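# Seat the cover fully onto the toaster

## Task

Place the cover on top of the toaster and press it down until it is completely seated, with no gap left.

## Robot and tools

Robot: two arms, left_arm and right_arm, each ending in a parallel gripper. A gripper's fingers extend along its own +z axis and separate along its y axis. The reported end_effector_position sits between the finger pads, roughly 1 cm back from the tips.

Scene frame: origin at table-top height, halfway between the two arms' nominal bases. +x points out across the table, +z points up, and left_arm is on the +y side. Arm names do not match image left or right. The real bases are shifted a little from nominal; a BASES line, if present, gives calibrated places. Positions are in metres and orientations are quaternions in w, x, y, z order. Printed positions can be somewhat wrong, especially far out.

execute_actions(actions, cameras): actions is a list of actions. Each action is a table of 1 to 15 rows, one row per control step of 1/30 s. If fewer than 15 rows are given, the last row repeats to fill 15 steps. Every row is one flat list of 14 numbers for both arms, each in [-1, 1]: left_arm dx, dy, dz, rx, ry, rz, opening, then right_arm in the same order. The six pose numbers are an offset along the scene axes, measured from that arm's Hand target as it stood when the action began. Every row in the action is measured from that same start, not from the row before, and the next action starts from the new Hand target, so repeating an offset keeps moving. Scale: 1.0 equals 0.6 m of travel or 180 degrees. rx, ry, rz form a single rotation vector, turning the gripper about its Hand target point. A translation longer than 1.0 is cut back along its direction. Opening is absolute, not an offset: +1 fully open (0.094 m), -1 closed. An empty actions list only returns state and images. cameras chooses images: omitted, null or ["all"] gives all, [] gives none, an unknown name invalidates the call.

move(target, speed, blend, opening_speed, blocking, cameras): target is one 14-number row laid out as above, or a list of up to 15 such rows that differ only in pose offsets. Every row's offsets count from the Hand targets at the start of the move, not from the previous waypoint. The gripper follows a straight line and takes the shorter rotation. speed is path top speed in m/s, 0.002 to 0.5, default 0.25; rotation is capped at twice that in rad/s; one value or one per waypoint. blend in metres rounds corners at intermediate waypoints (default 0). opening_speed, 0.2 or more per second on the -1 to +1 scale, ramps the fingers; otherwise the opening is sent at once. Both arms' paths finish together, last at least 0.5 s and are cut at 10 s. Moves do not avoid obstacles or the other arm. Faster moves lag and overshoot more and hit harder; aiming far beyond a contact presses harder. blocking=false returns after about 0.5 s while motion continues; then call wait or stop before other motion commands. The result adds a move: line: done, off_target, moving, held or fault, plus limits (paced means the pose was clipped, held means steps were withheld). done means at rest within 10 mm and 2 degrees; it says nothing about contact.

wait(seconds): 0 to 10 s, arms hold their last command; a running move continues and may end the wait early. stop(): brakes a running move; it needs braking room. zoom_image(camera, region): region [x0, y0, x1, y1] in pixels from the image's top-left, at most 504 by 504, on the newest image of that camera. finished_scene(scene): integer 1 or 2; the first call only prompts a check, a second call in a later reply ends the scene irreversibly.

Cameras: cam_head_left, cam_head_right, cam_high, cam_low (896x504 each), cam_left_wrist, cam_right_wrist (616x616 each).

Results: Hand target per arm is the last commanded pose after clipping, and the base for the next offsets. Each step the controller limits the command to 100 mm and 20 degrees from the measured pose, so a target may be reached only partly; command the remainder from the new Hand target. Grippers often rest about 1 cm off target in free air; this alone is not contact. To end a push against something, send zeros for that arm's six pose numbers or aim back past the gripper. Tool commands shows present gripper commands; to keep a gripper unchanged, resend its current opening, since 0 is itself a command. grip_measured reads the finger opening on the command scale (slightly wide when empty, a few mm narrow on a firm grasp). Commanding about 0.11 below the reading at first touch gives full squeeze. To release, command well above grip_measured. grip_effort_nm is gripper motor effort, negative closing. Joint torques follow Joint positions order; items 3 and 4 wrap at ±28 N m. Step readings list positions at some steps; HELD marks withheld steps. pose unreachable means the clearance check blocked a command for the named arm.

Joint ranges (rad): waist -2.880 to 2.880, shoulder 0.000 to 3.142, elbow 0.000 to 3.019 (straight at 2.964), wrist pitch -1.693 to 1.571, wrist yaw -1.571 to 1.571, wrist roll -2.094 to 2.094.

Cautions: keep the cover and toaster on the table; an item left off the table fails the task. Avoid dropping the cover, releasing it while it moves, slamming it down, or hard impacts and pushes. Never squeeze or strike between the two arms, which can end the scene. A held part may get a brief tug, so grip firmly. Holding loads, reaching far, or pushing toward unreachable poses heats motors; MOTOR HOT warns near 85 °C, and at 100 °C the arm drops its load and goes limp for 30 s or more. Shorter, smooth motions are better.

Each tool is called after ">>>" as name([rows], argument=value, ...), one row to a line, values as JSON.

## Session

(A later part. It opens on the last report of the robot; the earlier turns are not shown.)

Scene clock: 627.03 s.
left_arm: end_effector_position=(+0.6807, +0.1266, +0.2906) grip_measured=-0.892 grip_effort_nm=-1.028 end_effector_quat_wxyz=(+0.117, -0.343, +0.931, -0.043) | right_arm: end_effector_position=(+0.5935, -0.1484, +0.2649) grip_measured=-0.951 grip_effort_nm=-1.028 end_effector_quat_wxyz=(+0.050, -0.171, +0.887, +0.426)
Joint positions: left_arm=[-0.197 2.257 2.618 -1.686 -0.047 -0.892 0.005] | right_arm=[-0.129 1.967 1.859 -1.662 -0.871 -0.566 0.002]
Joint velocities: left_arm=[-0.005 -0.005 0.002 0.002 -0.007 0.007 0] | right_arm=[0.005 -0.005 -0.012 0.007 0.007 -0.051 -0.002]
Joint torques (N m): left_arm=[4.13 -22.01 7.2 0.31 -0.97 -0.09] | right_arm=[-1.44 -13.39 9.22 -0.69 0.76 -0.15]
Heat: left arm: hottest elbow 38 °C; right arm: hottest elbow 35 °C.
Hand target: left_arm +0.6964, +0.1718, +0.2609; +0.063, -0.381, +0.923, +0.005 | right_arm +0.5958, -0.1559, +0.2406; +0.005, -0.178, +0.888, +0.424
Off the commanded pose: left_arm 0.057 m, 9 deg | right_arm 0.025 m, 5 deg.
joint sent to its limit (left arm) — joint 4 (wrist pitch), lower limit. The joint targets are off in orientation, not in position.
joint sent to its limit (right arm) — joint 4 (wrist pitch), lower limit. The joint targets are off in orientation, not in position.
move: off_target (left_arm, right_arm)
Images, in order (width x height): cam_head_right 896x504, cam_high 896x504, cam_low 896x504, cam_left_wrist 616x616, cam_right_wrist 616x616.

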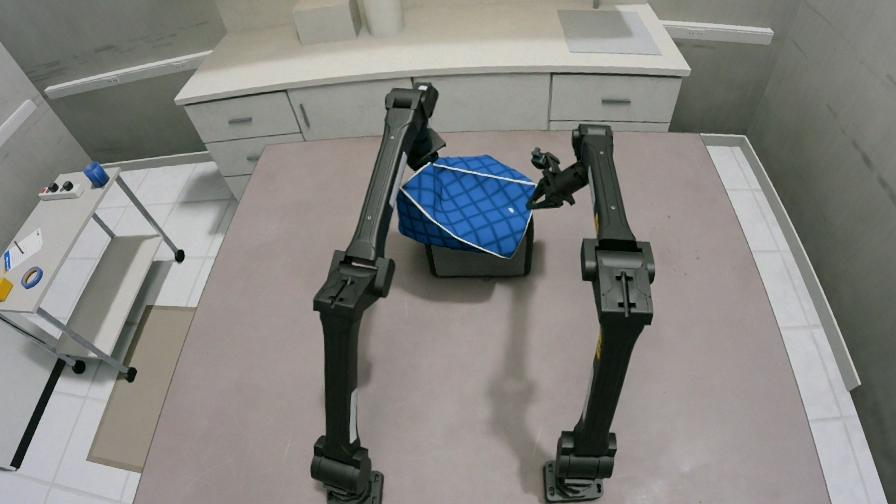

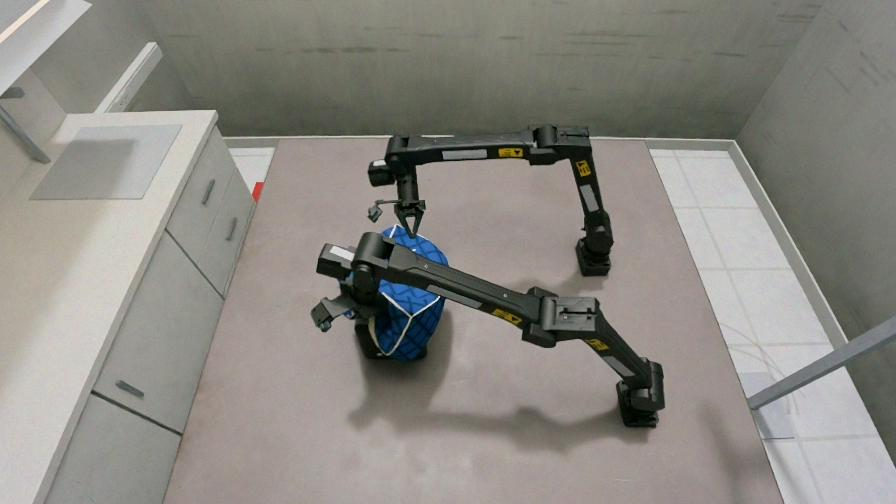

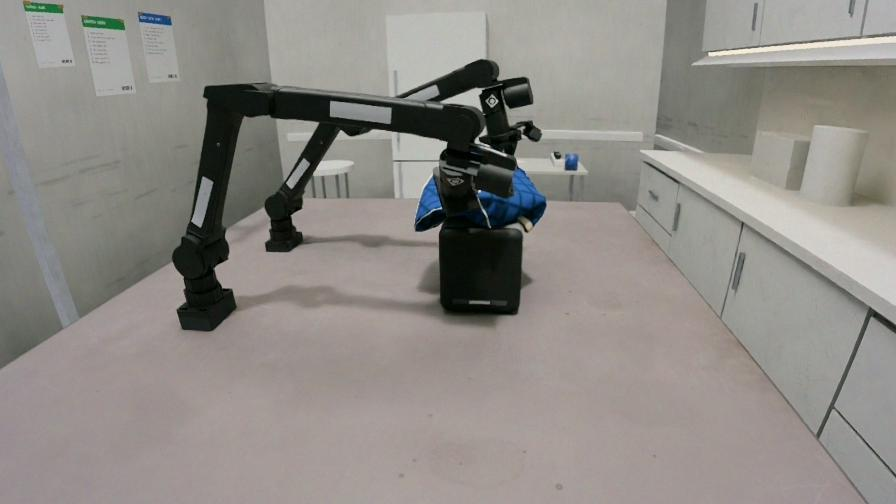

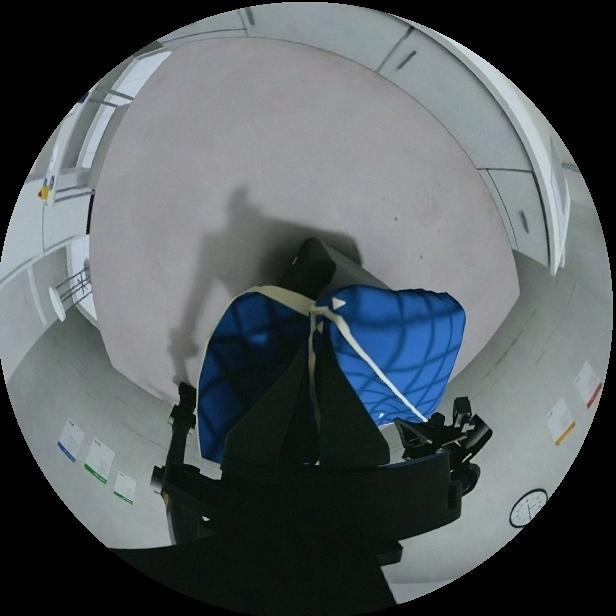

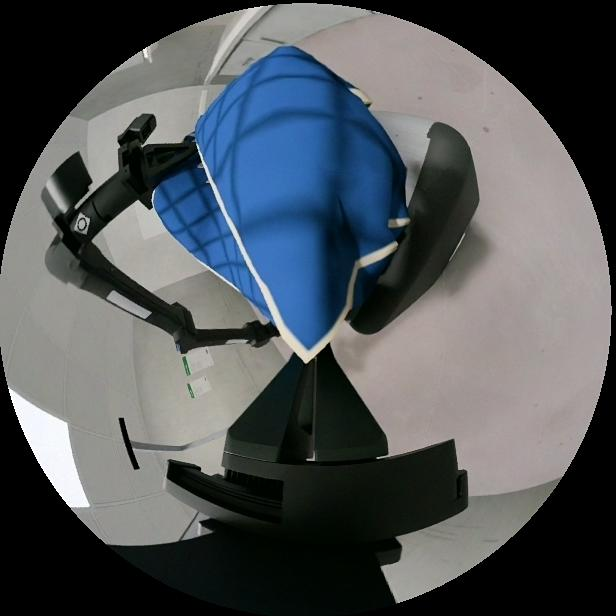

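>>> move([
  [-0.01,-0.04,-0.06,0,0,0,-1,0.0,0.0,0.2,0,0,0,-1],
  [-0.01,-0.05,-0.06,0,0,0,-1,0.1,-0.07,0.24,0,0,0,-1],
  [-0.01,-0.05,-0.06,0,0,0,-1,0.13,-0.08,-0.03,0,0,0,-1],
], speed=0.1, cameras=["cam_head_right","cam_high","cam_low","cam_right_wrist","cam_left_wrist"])

Scene clock: 634.73 s.
left_arm: end_effector_position=(+0.6793, +0.1236, +0.2666) grip_measured=-0.892 grip_effort_nm=-1.033 end_effector_quat_wxyz=(+0.100, -0.364, +0.925, -0.028) | right_arm: end_effector_position=(+0.6593, -0.1686, +0.2583) grip_measured=-0.951 grip_effort_nm=-1.043 end_effector_quat_wxyz=(+0.082, -0.167, +0.890, +0.415)
Joint positions: left_arm=[-0.205 2.274 2.59 -1.686 -0.061 -0.944 0.005] | right_arm=[-0.15 2.128 2.109 -1.676 -0.868 -0.542 0.002]
Joint velocities: left_arm=[0.005 -0.005 0.002 -0.002 0.037 0.037 0] | right_arm=[-0.015 -0.015 -0.007 -0.002 0.022 -0.037 0.002]
Joint torques (N m): left_arm=[1.96 -21.3 6.93 0.16 -0.69 -0.01] | right_arm=[-4.66 -13.51 10.99 -0.08 0.58 -0.14]
Heat: left arm: hottest elbow 39 °C; right arm: hottest elbow 36 °C.
Hand target: left_arm +0.6902, +0.1425, +0.2245; +0.063, -0.381, +0.922, +0.005 | right_arm +0.6737, -0.2039, +0.2216; +0.005, -0.178, +0.888, +0.424
Off the commanded pose: left_arm 0.047 m, 6 deg | right_arm 0.052 m, 9 deg.
joint sent to its limit (left arm) — joint 4 (wrist pitch), lower limit. The joint targets still meet the commanded pose.
joint sent to its limit (right arm) — joint 4 (wrist pitch), lower limit. The joint targets are off in position and orientation.
move: off_target (left_arm, right_arm)
Images, in order (width x height): cam_head_right 896x504, cam_high 896x504, cam_low 896x504, cam_left_wrist 616x616, cam_right_wrist 616x616.

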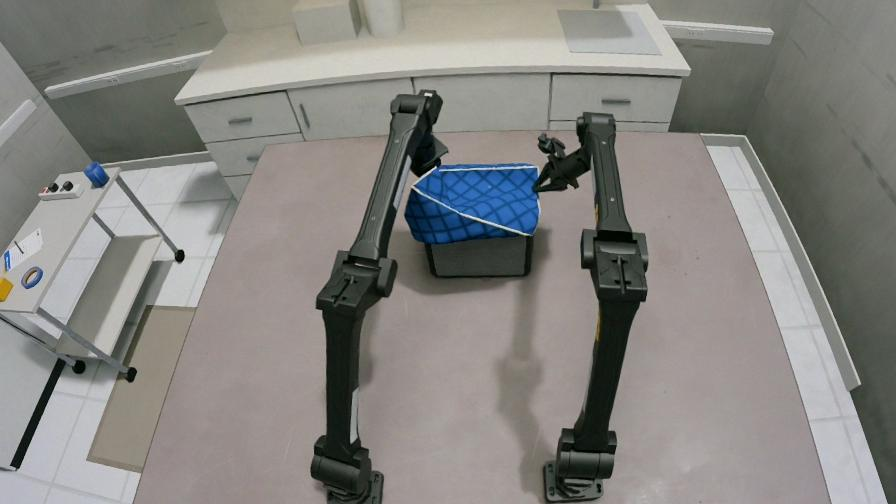

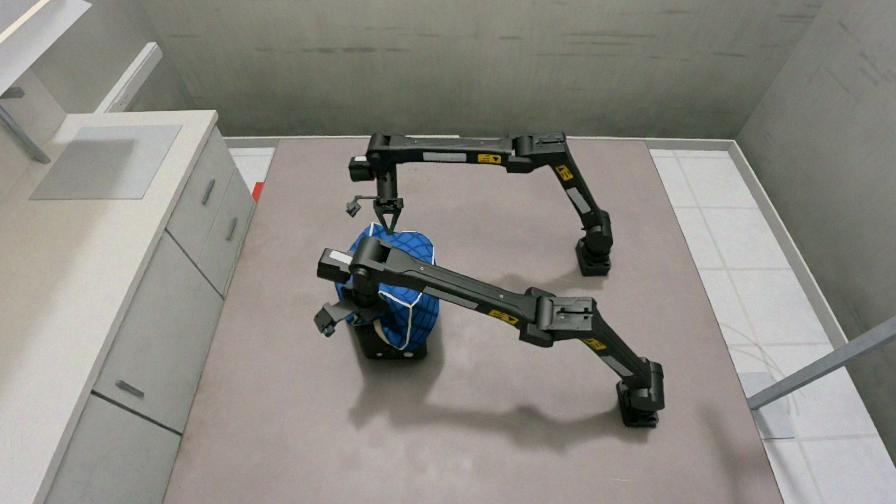

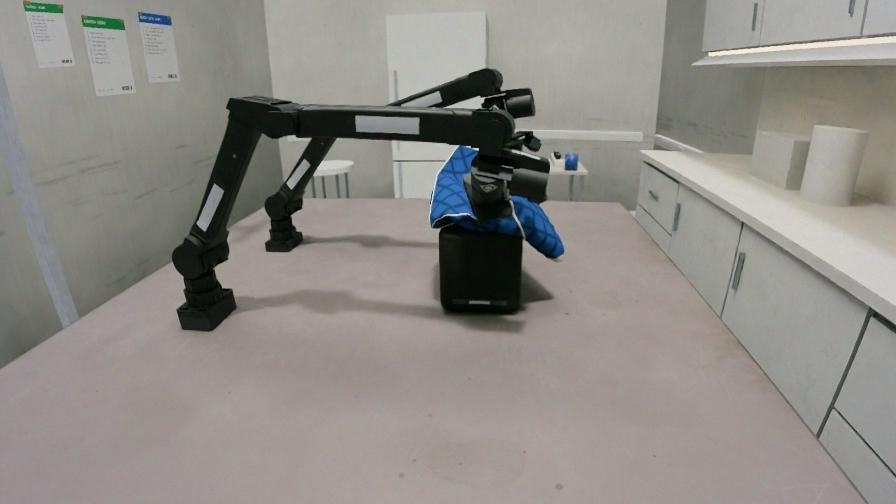

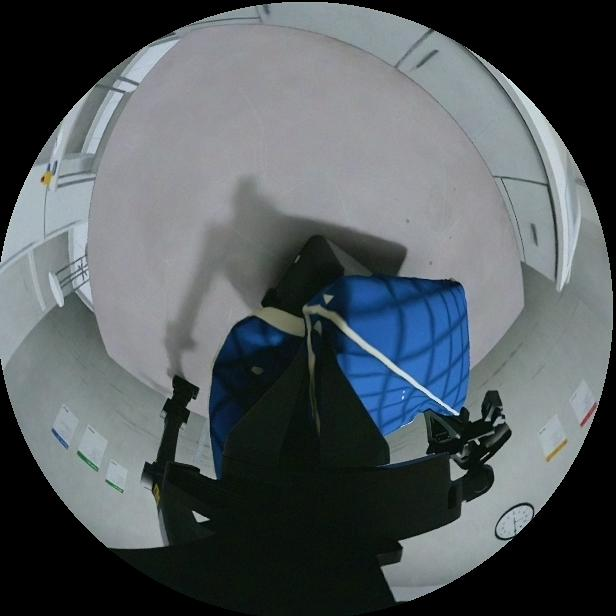

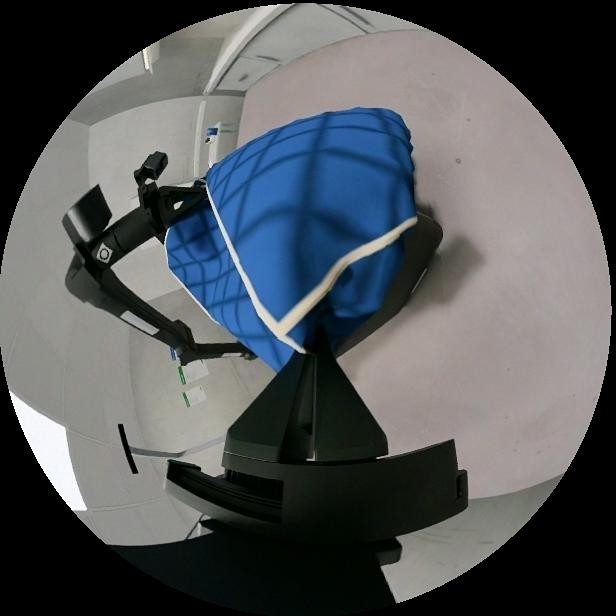

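>>> move([
  [0,0.01,-0.03,0,0,0,-1,0.0,0.03,0.2,0,0,0,-1],
  [0,0.02,-0.05,0,0,0,-1,0.0,-0.09,0.2,0,0,0,-1],
  [0,0.02,-0.05,0,0,0,-1,0.0,-0.09,0,0,0,0,-1],
  [0,0.02,-0.05,0,0,0,-1,0.0,-0.06,-0.06,0,0,0,-1],
], speed=0.12, cameras=["cam_head_right","cam_high","cam_low","cam_right_wrist","cam_left_wrist"])

Scene clock: 644.13 s.
left_arm: end_effector_position=(+0.6817, +0.1188, +0.2500) grip_measured=-0.892 grip_effort_nm=-1.028 end_effector_quat_wxyz=(+0.092, -0.363, +0.927, -0.035) | right_arm: end_effector_position=(+0.6687, -0.1821, +0.2476) grip_measured=-0.951 grip_effort_nm=-1.038 end_effector_quat_wxyz=(+0.100, -0.191, +0.885, +0.414)
Joint positions: left_arm=[-0.206 2.274 2.546 -1.649 -0.042 -0.944 0.005] | right_arm=[-0.17 2.162 2.136 -1.676 -0.872 -0.618 0.002]
Joint velocities: left_arm=[0.005 -0.005 -0.002 -0.012 0.022 -0.007 0] | right_arm=[-0.005 -0.024 0.007 -0.017 0.007 -0.037 -0.001]
Joint torques (N m): left_arm=[3.08 -21.01 5.01 0.12 -1.29 0.13] | right_arm=[-7 -13.63 6.99 -0.13 1.37 -0.15]
Heat: left arm: hottest elbow 38 °C; right arm: hottest elbow 36 °C.
Hand target: left_arm +0.6902, +0.1550, +0.1947; +0.063, -0.381, +0.922, +0.005 | right_arm +0.6733, -0.2400, +0.1853; +0.005, -0.178, +0.889, +0.423
Off the commanded pose: left_arm 0.067 m, 6 deg | right_arm 0.085 m, 11 deg.
joint sent to its limit (right arm) — joint 4 (wrist pitch), lower limit. The joint targets are off in position and orientation.
move: off_target (left_arm, right_arm)
Images, in order (width x height): cam_head_right 896x504, cam_high 896x504, cam_low 896x504, cam_left_wrist 616x616, cam_right_wrist 616x616.

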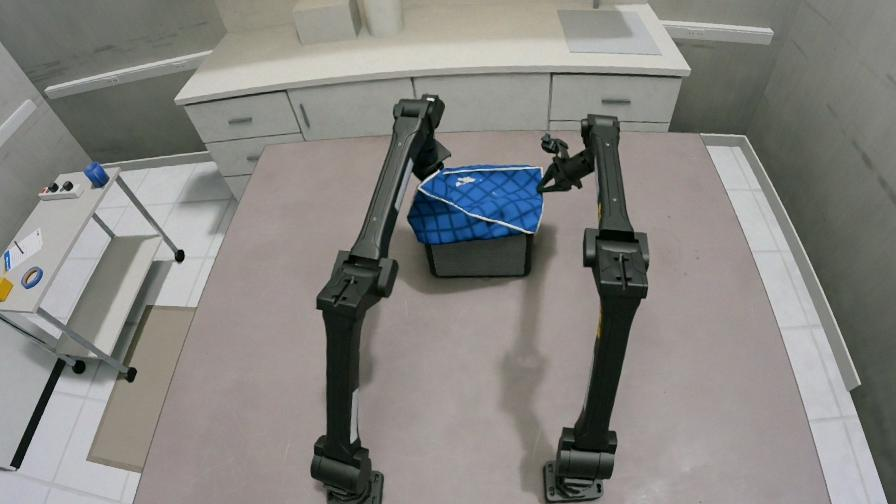

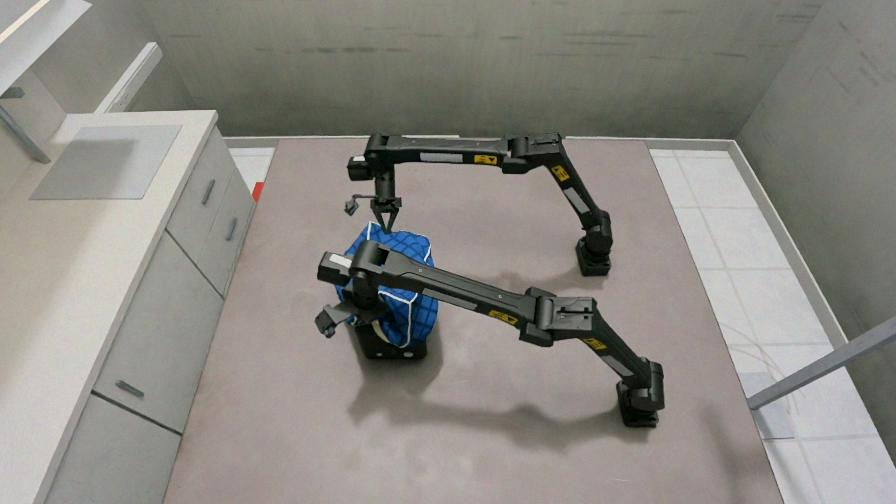

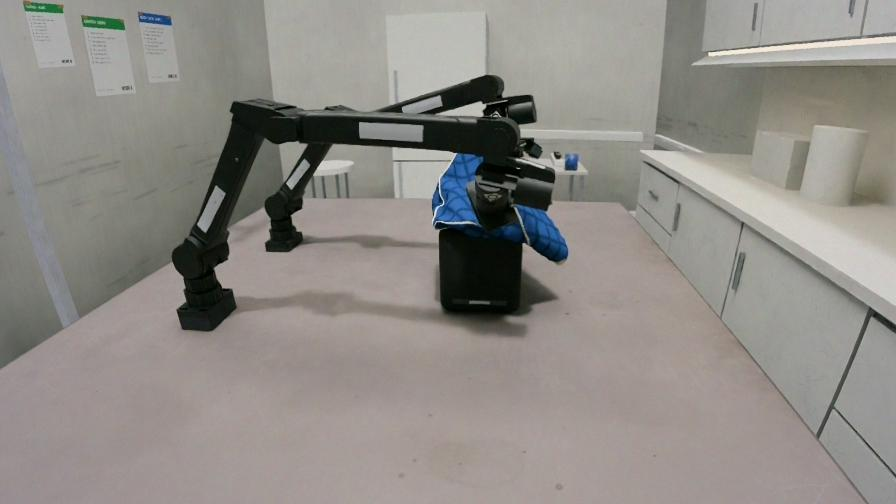

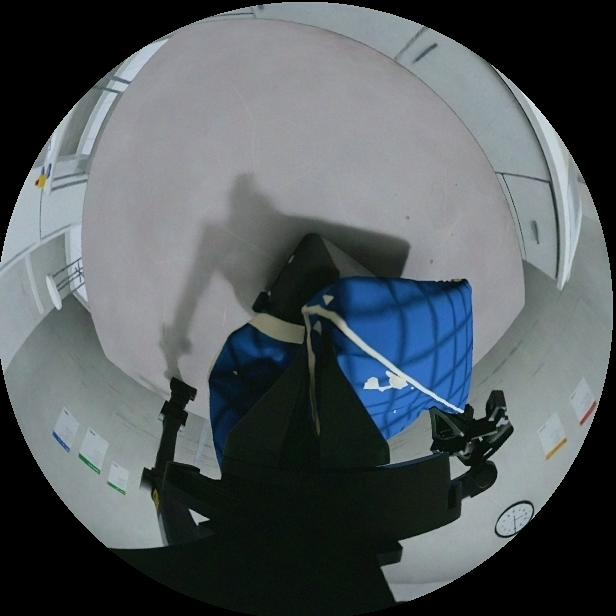

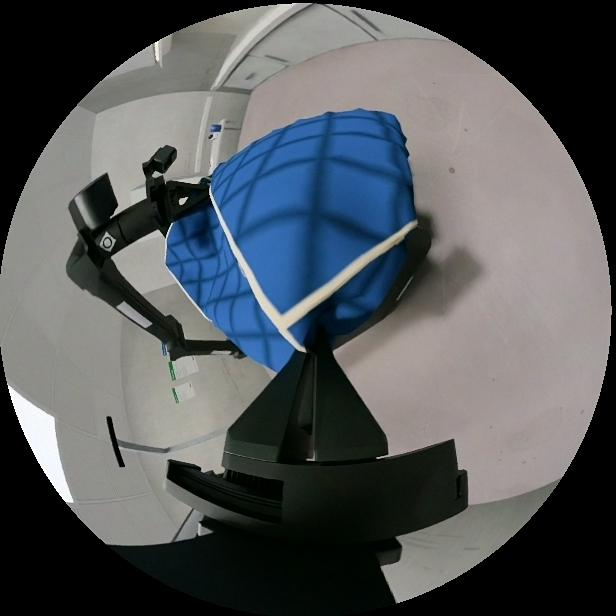

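>>> move([
  [0,-0.05,0.06,0,0,0,-1,0.0,0.09,0.06,0,0,0,-1],
  [-0.01,-0.05,-0.02,0,0,0,-1,-0.01,0.1,-0.02,0,0,0,-1],
], speed=0.1, cameras=["cam_head_right","cam_high","cam_low","cam_right_wrist","cam_left_wrist"])

Scene clock: 650.73 s.
left_arm: end_effector_position=(+0.6804, +0.1183, +0.2438) grip_measured=-0.892 grip_effort_nm=-1.033 end_effector_quat_wxyz=(+0.098, -0.378, +0.920, -0.028) | right_arm: end_effector_position=(+0.6675, -0.1716, +0.2455) grip_measured=-0.951 grip_effort_nm=-1.033 end_effector_quat_wxyz=(+0.088, -0.184, +0.887, +0.415)
Joint positions: left_arm=[-0.212 2.256 2.496 -1.617 -0.063 -0.98 0.005] | right_arm=[-0.154 2.163 2.134 -1.676 -0.868 -0.589 0.002]
Joint velocities: left_arm=[-0.005 0.015 -0.022 0.012 -0.051 0.022 0] | right_arm=[-0.005 -0.024 -0.007 0.012 0.037 -0.081 0]
Joint torques (N m): left_arm=[0.67 -20.84 4.49 0.5 -0.71 0.08] | right_arm=[-1.26 -12.92 5.76 -0.12 0.81 -0.11]
Heat: left arm: hottest elbow 38 °C; right arm: hottest elbow 36 °C.
Hand target: left_arm +0.6838, +0.1253, +0.1824; +0.063, -0.381, +0.922, +0.005 | right_arm +0.6670, -0.1795, +0.1737; +0.006, -0.178, +0.888, +0.424
Off the commanded pose: left_arm 0.062 m, 6 deg | right_arm 0.073 m, 10 deg.
joint sent to its limit (right arm) — joint 4 (wrist pitch), lower limit. The joint targets are off in position and orientation.
move: off_target (left_arm, right_arm)
Images, in order (width x height): cam_head_right 896x504, cam_high 896x504, cam_low 896x504, cam_left_wrist 616x616, cam_right_wrist 616x616.

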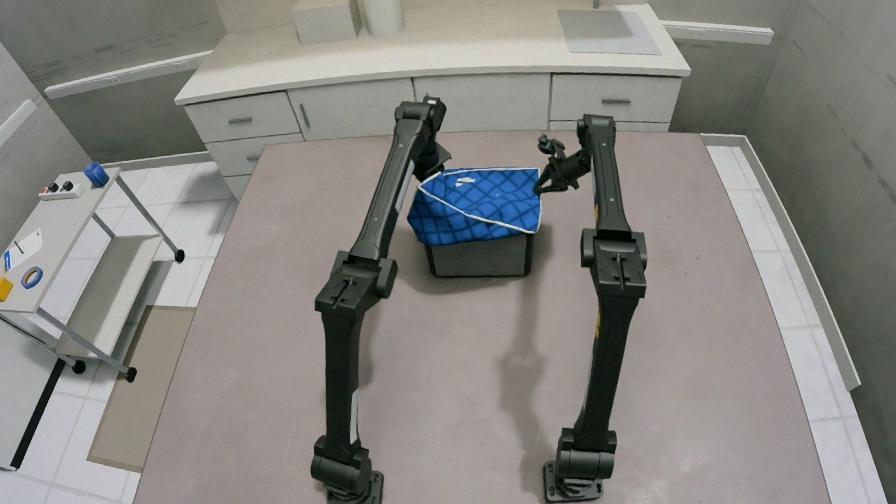

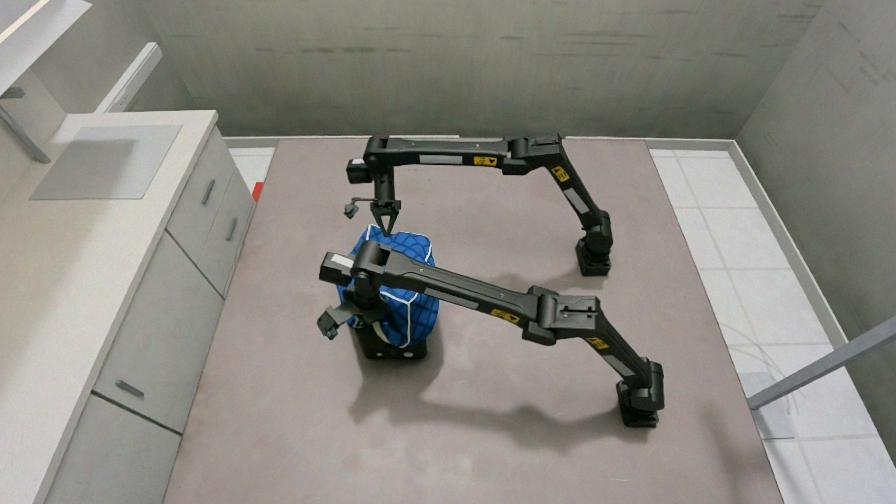

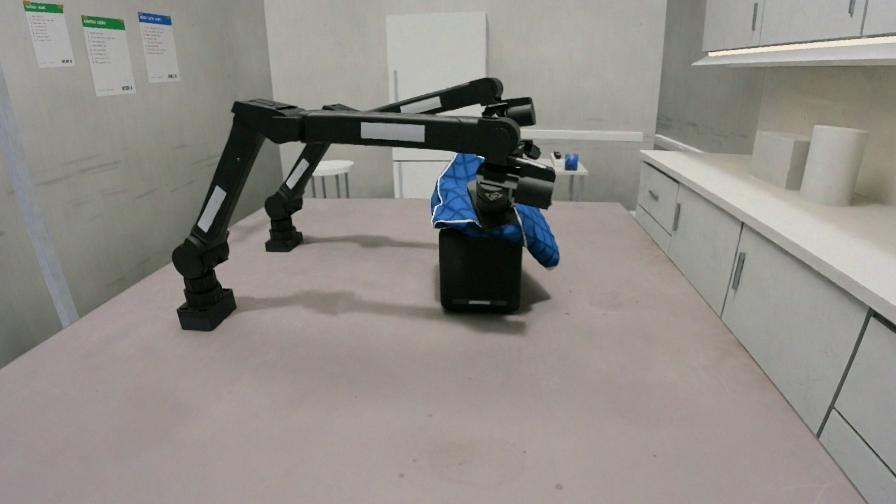

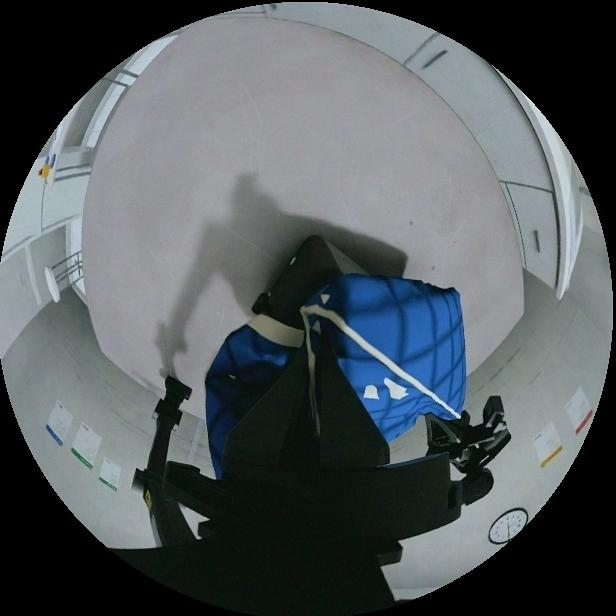

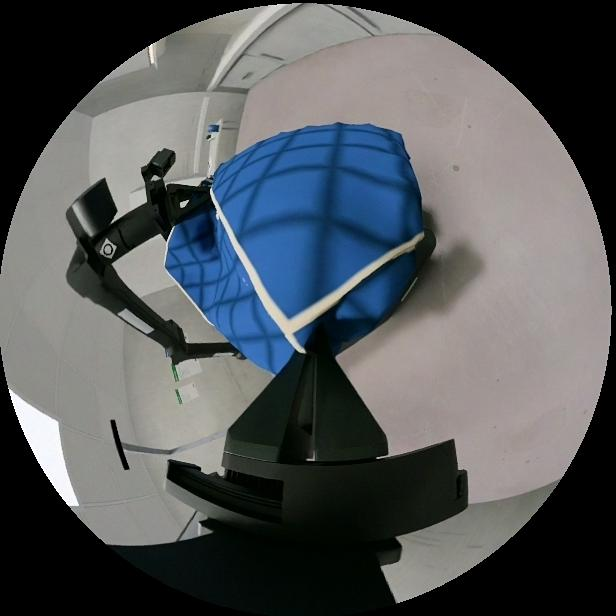

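>>> execute_actions(actions=[])

Scene clock: 662.60 s.
left_arm: end_effector_position=(+0.6804, +0.1183, +0.2438) grip_measured=-0.892 grip_effort_nm=-1.028 end_effector_quat_wxyz=(+0.098, -0.378, +0.920, -0.028) | right_arm: end_effector_position=(+0.6675, -0.1716, +0.2455) grip_measured=-0.951 grip_effort_nm=-1.038 end_effector_quat_wxyz=(+0.088, -0.185, +0.887, +0.415)
Joint positions: left_arm=[-0.212 2.256 2.496 -1.617 -0.063 -0.981 0.005] | right_arm=[-0.154 2.163 2.134 -1.676 -0.868 -0.589 0.002]
Joint velocities: left_arm=[-0.005 -0.005 -0.002 0.012 -0.037 0.037 -0.001] | right_arm=[-0.005 -0.005 -0.012 -0.022 -0.051 0.022 -0.001]
Joint torques (N m): left_arm=[0.15 -20.54 4.44 0.43 -0.72 0.07] | right_arm=[-1.44 -12.81 5.75 -0.06 0.82 -0.11]
Heat: left arm: hottest elbow 37 °C; right arm: hottest elbow 35 °C.
Hand target: left_arm +0.6838, +0.1253, +0.1824; +0.063, -0.381, +0.922, +0.005 | right_arm +0.6670, -0.1795, +0.1737; +0.006, -0.178, +0.888, +0.424
Tool commands: left_gripper/opening=-1.0 right_gripper/opening=-1.0
Off the commanded pose: left_arm 0.062 m, 6 deg | right_arm 0.073 m, 10 deg.

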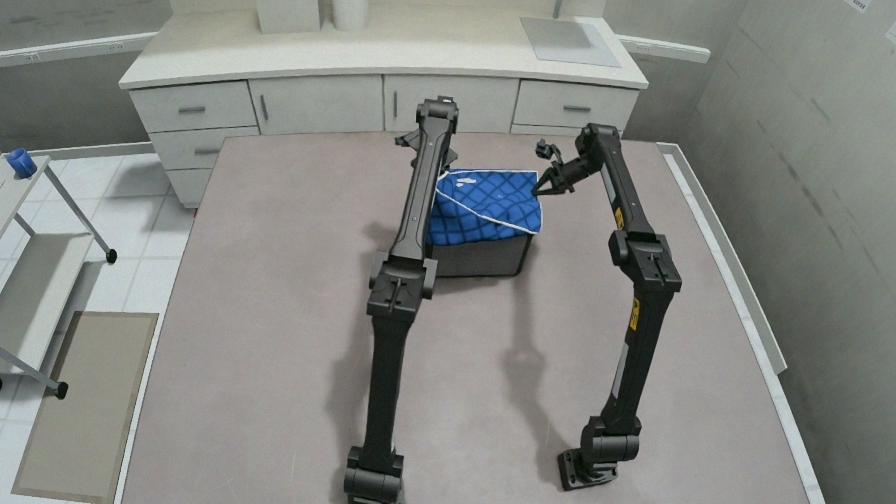

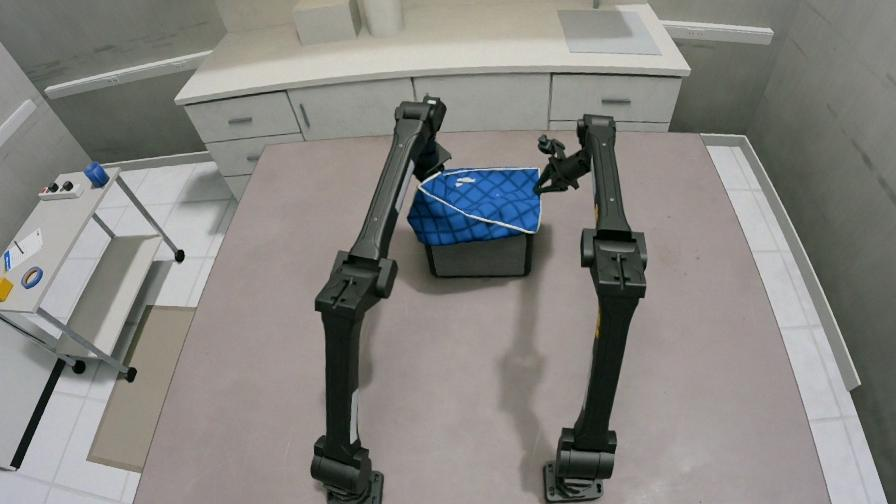

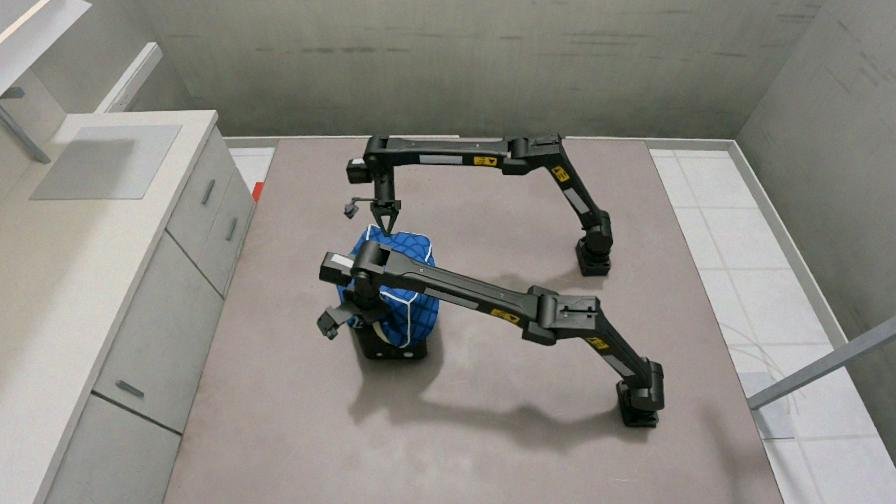

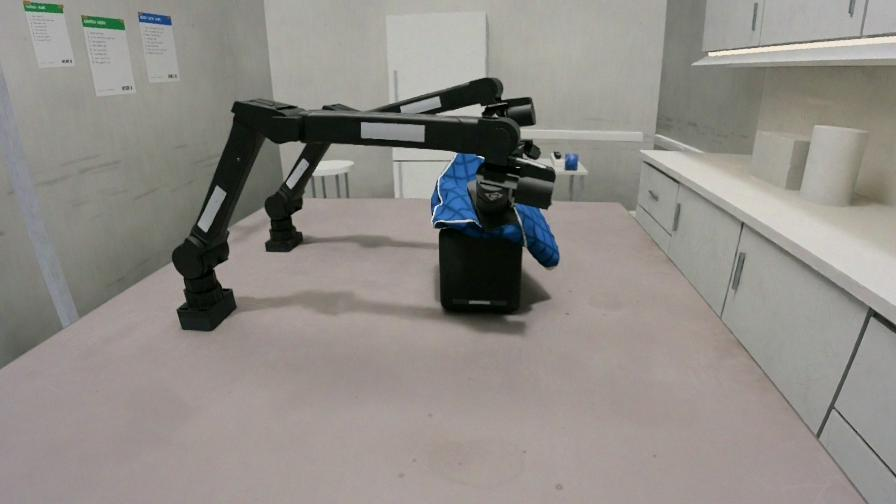

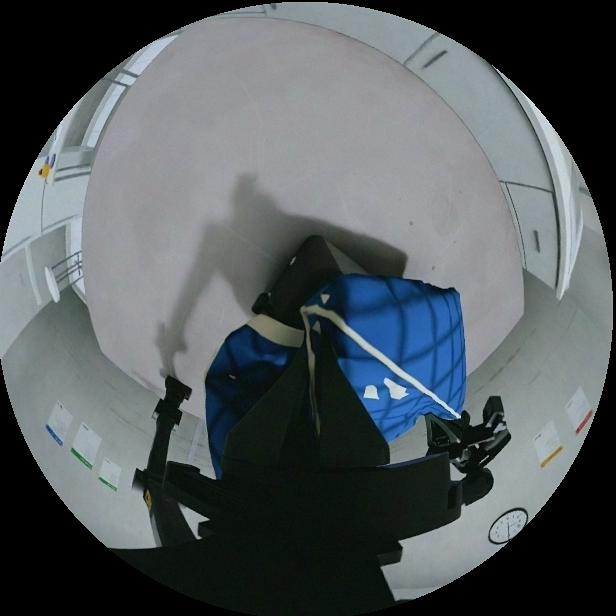

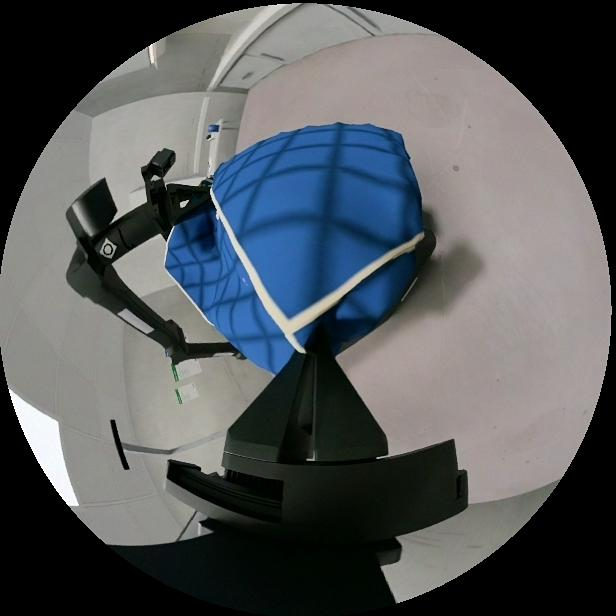

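>>> zoom_image(camera="cam_low", region=[400, 130, 600, 330])

>>> zoom_image(camera="cam_high", region=[310, 210, 470, 370])

>>> zoom_image(camera="cam_head_right", region=[390, 130, 570, 290])

Scaled by 2.520.

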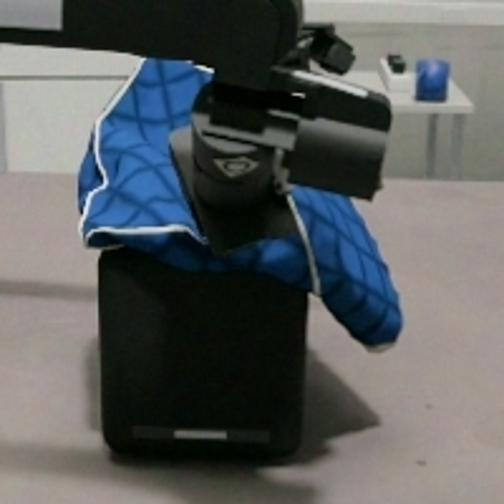

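Scaled by 3.150.

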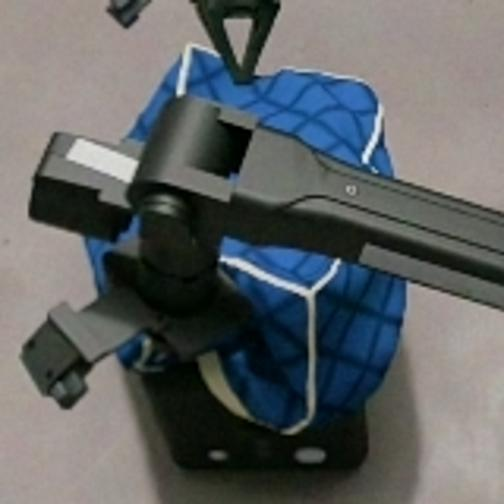

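Scaled by 2.800.

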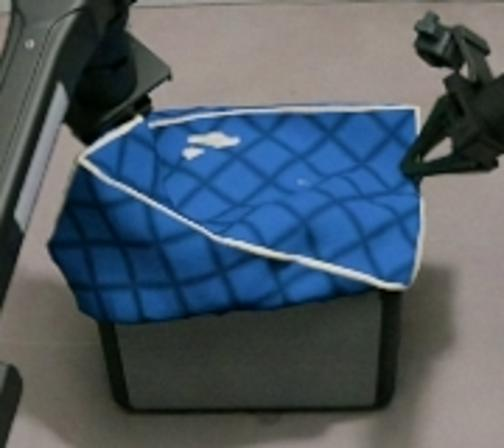

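>>> move(target=[-0.03,0.01,0.45,0,0,0,-1,-0.07,-0.04,0.48,0,0,0,-1], speed=0.15)

>>> zoom_image(camera="cam_low", region=[380, 30, 620, 330])

Scene clock: 677.63 s.
left_arm: end_effector_position=(+0.6703, +0.1101, +0.4149) grip_measured=-0.892 grip_effort_nm=-1.028 end_effector_quat_wxyz=(+0.219, -0.352, +0.904, -0.108) | right_arm: end_effector_position=(+0.6264, -0.1766, +0.4279) grip_measured=-0.951 grip_effort_nm=-1.033 end_effector_quat_wxyz=(+0.165, -0.099, +0.888, +0.418)
Joint positions: left_arm=[-0.226 2.176 2.774 -1.68 -0.064 -0.949 0.005] | right_arm=[-0.179 1.892 2.161 -1.675 -0.922 -0.282 0.002]
Joint velocities: left_arm=[-0.015 -0.005 -0.012 -0.017 -0.022 0.037 0.001] | right_arm=[0.005 0.005 0.002 -0.007 -0.037 -0.022 0.001]
Joint torques (N m): left_arm=[1.32 -26.23 9.76 0.35 -0.7 0.12] | right_arm=[-4.54 -17.14 14.22 0.28 -0.57 0.3]
Heat: left arm: hottest shoulder 36 °C; right arm: hottest elbow 35 °C.
Hand target: left_arm +0.6657, +0.1274, +0.4523; +0.080, -0.376, +0.923, -0.008 | right_arm +0.6286, -0.2048, +0.4636; +0.009, -0.176, +0.889, +0.424
Off the commanded pose: left_arm 0.043 m, 22 deg; orientation clipped | right_arm 0.043 m, 20 deg; orientation clipped.
joint sent to its limit (left arm) — joint 4 (wrist pitch), lower limit. The joint targets are off in position and orientation.
joint sent to its limit (right arm) — joint 4 (wrist pitch), lower limit. The joint targets are off in orientation, not in position.
move: off_target (left_arm, right_arm); limits=paced

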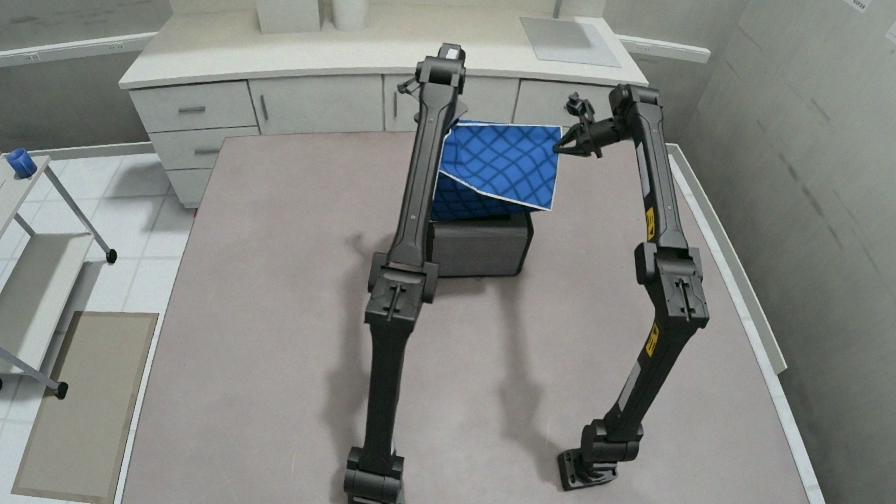

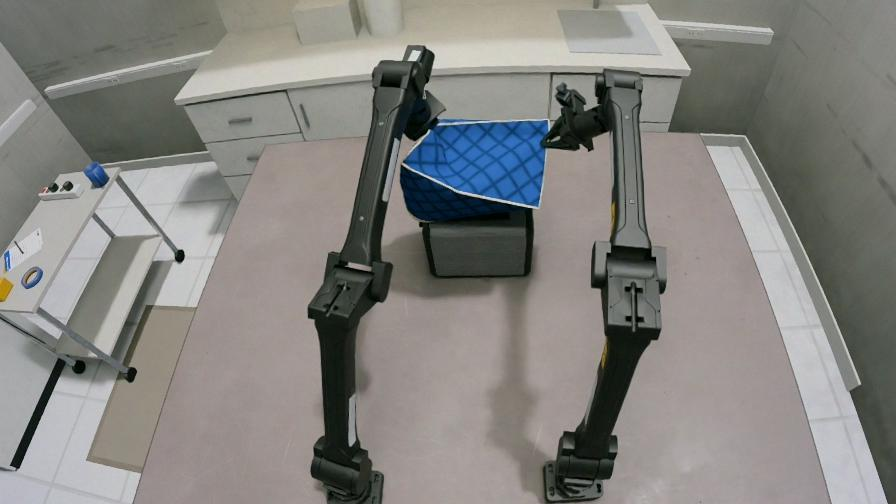

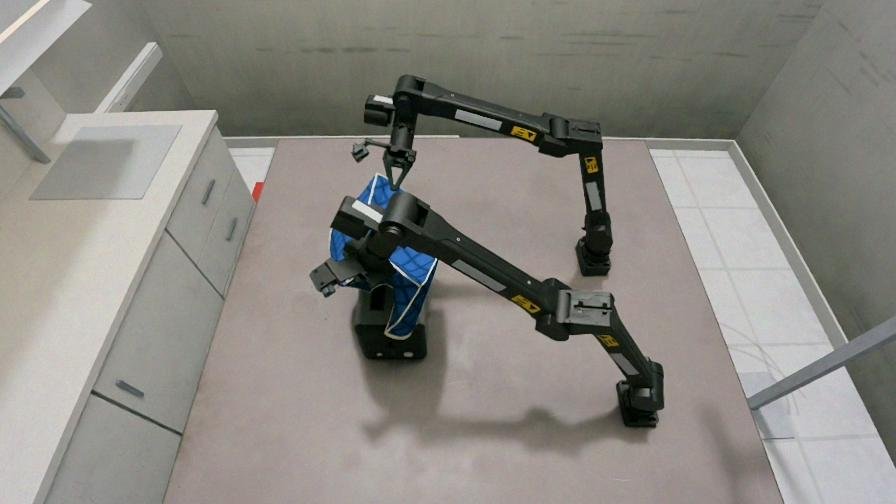

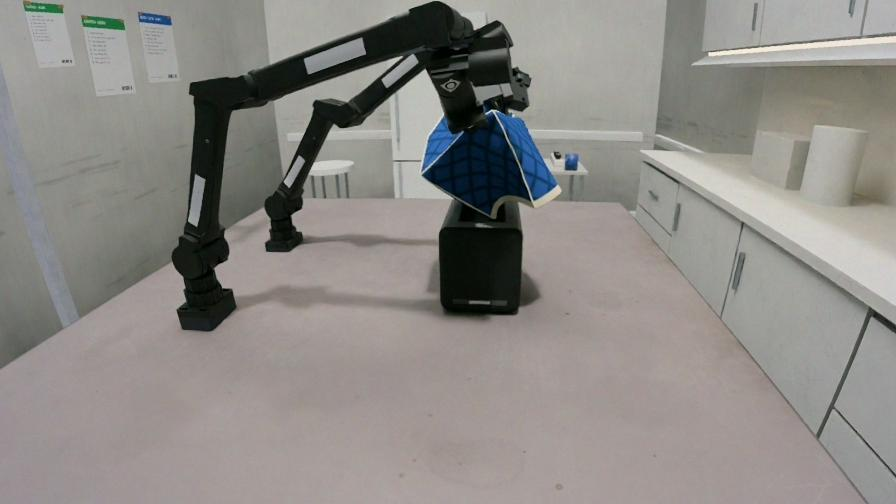

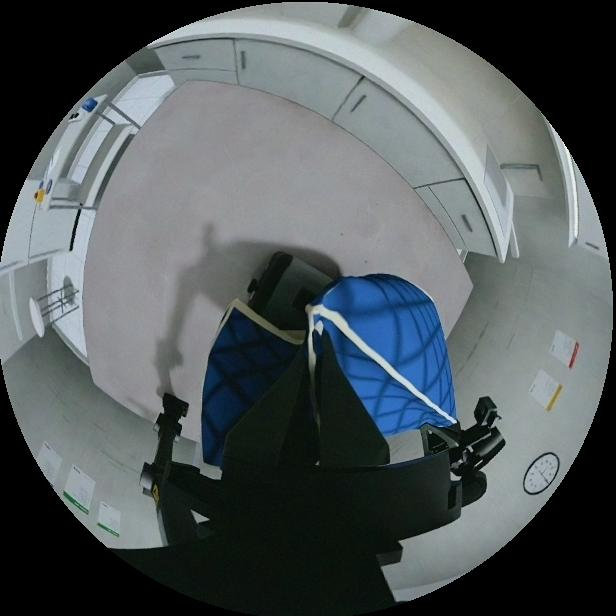

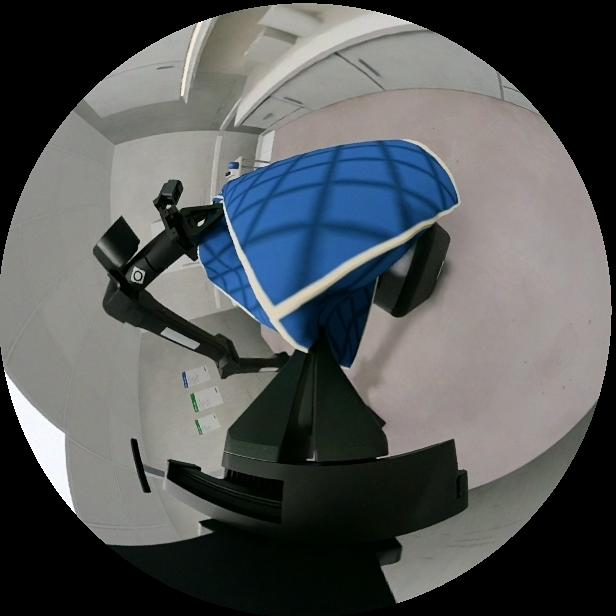

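Scaled by 1.680.

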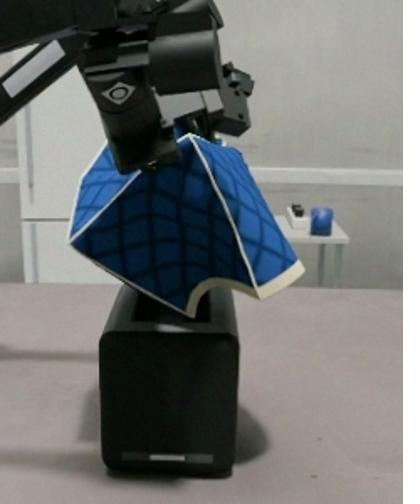

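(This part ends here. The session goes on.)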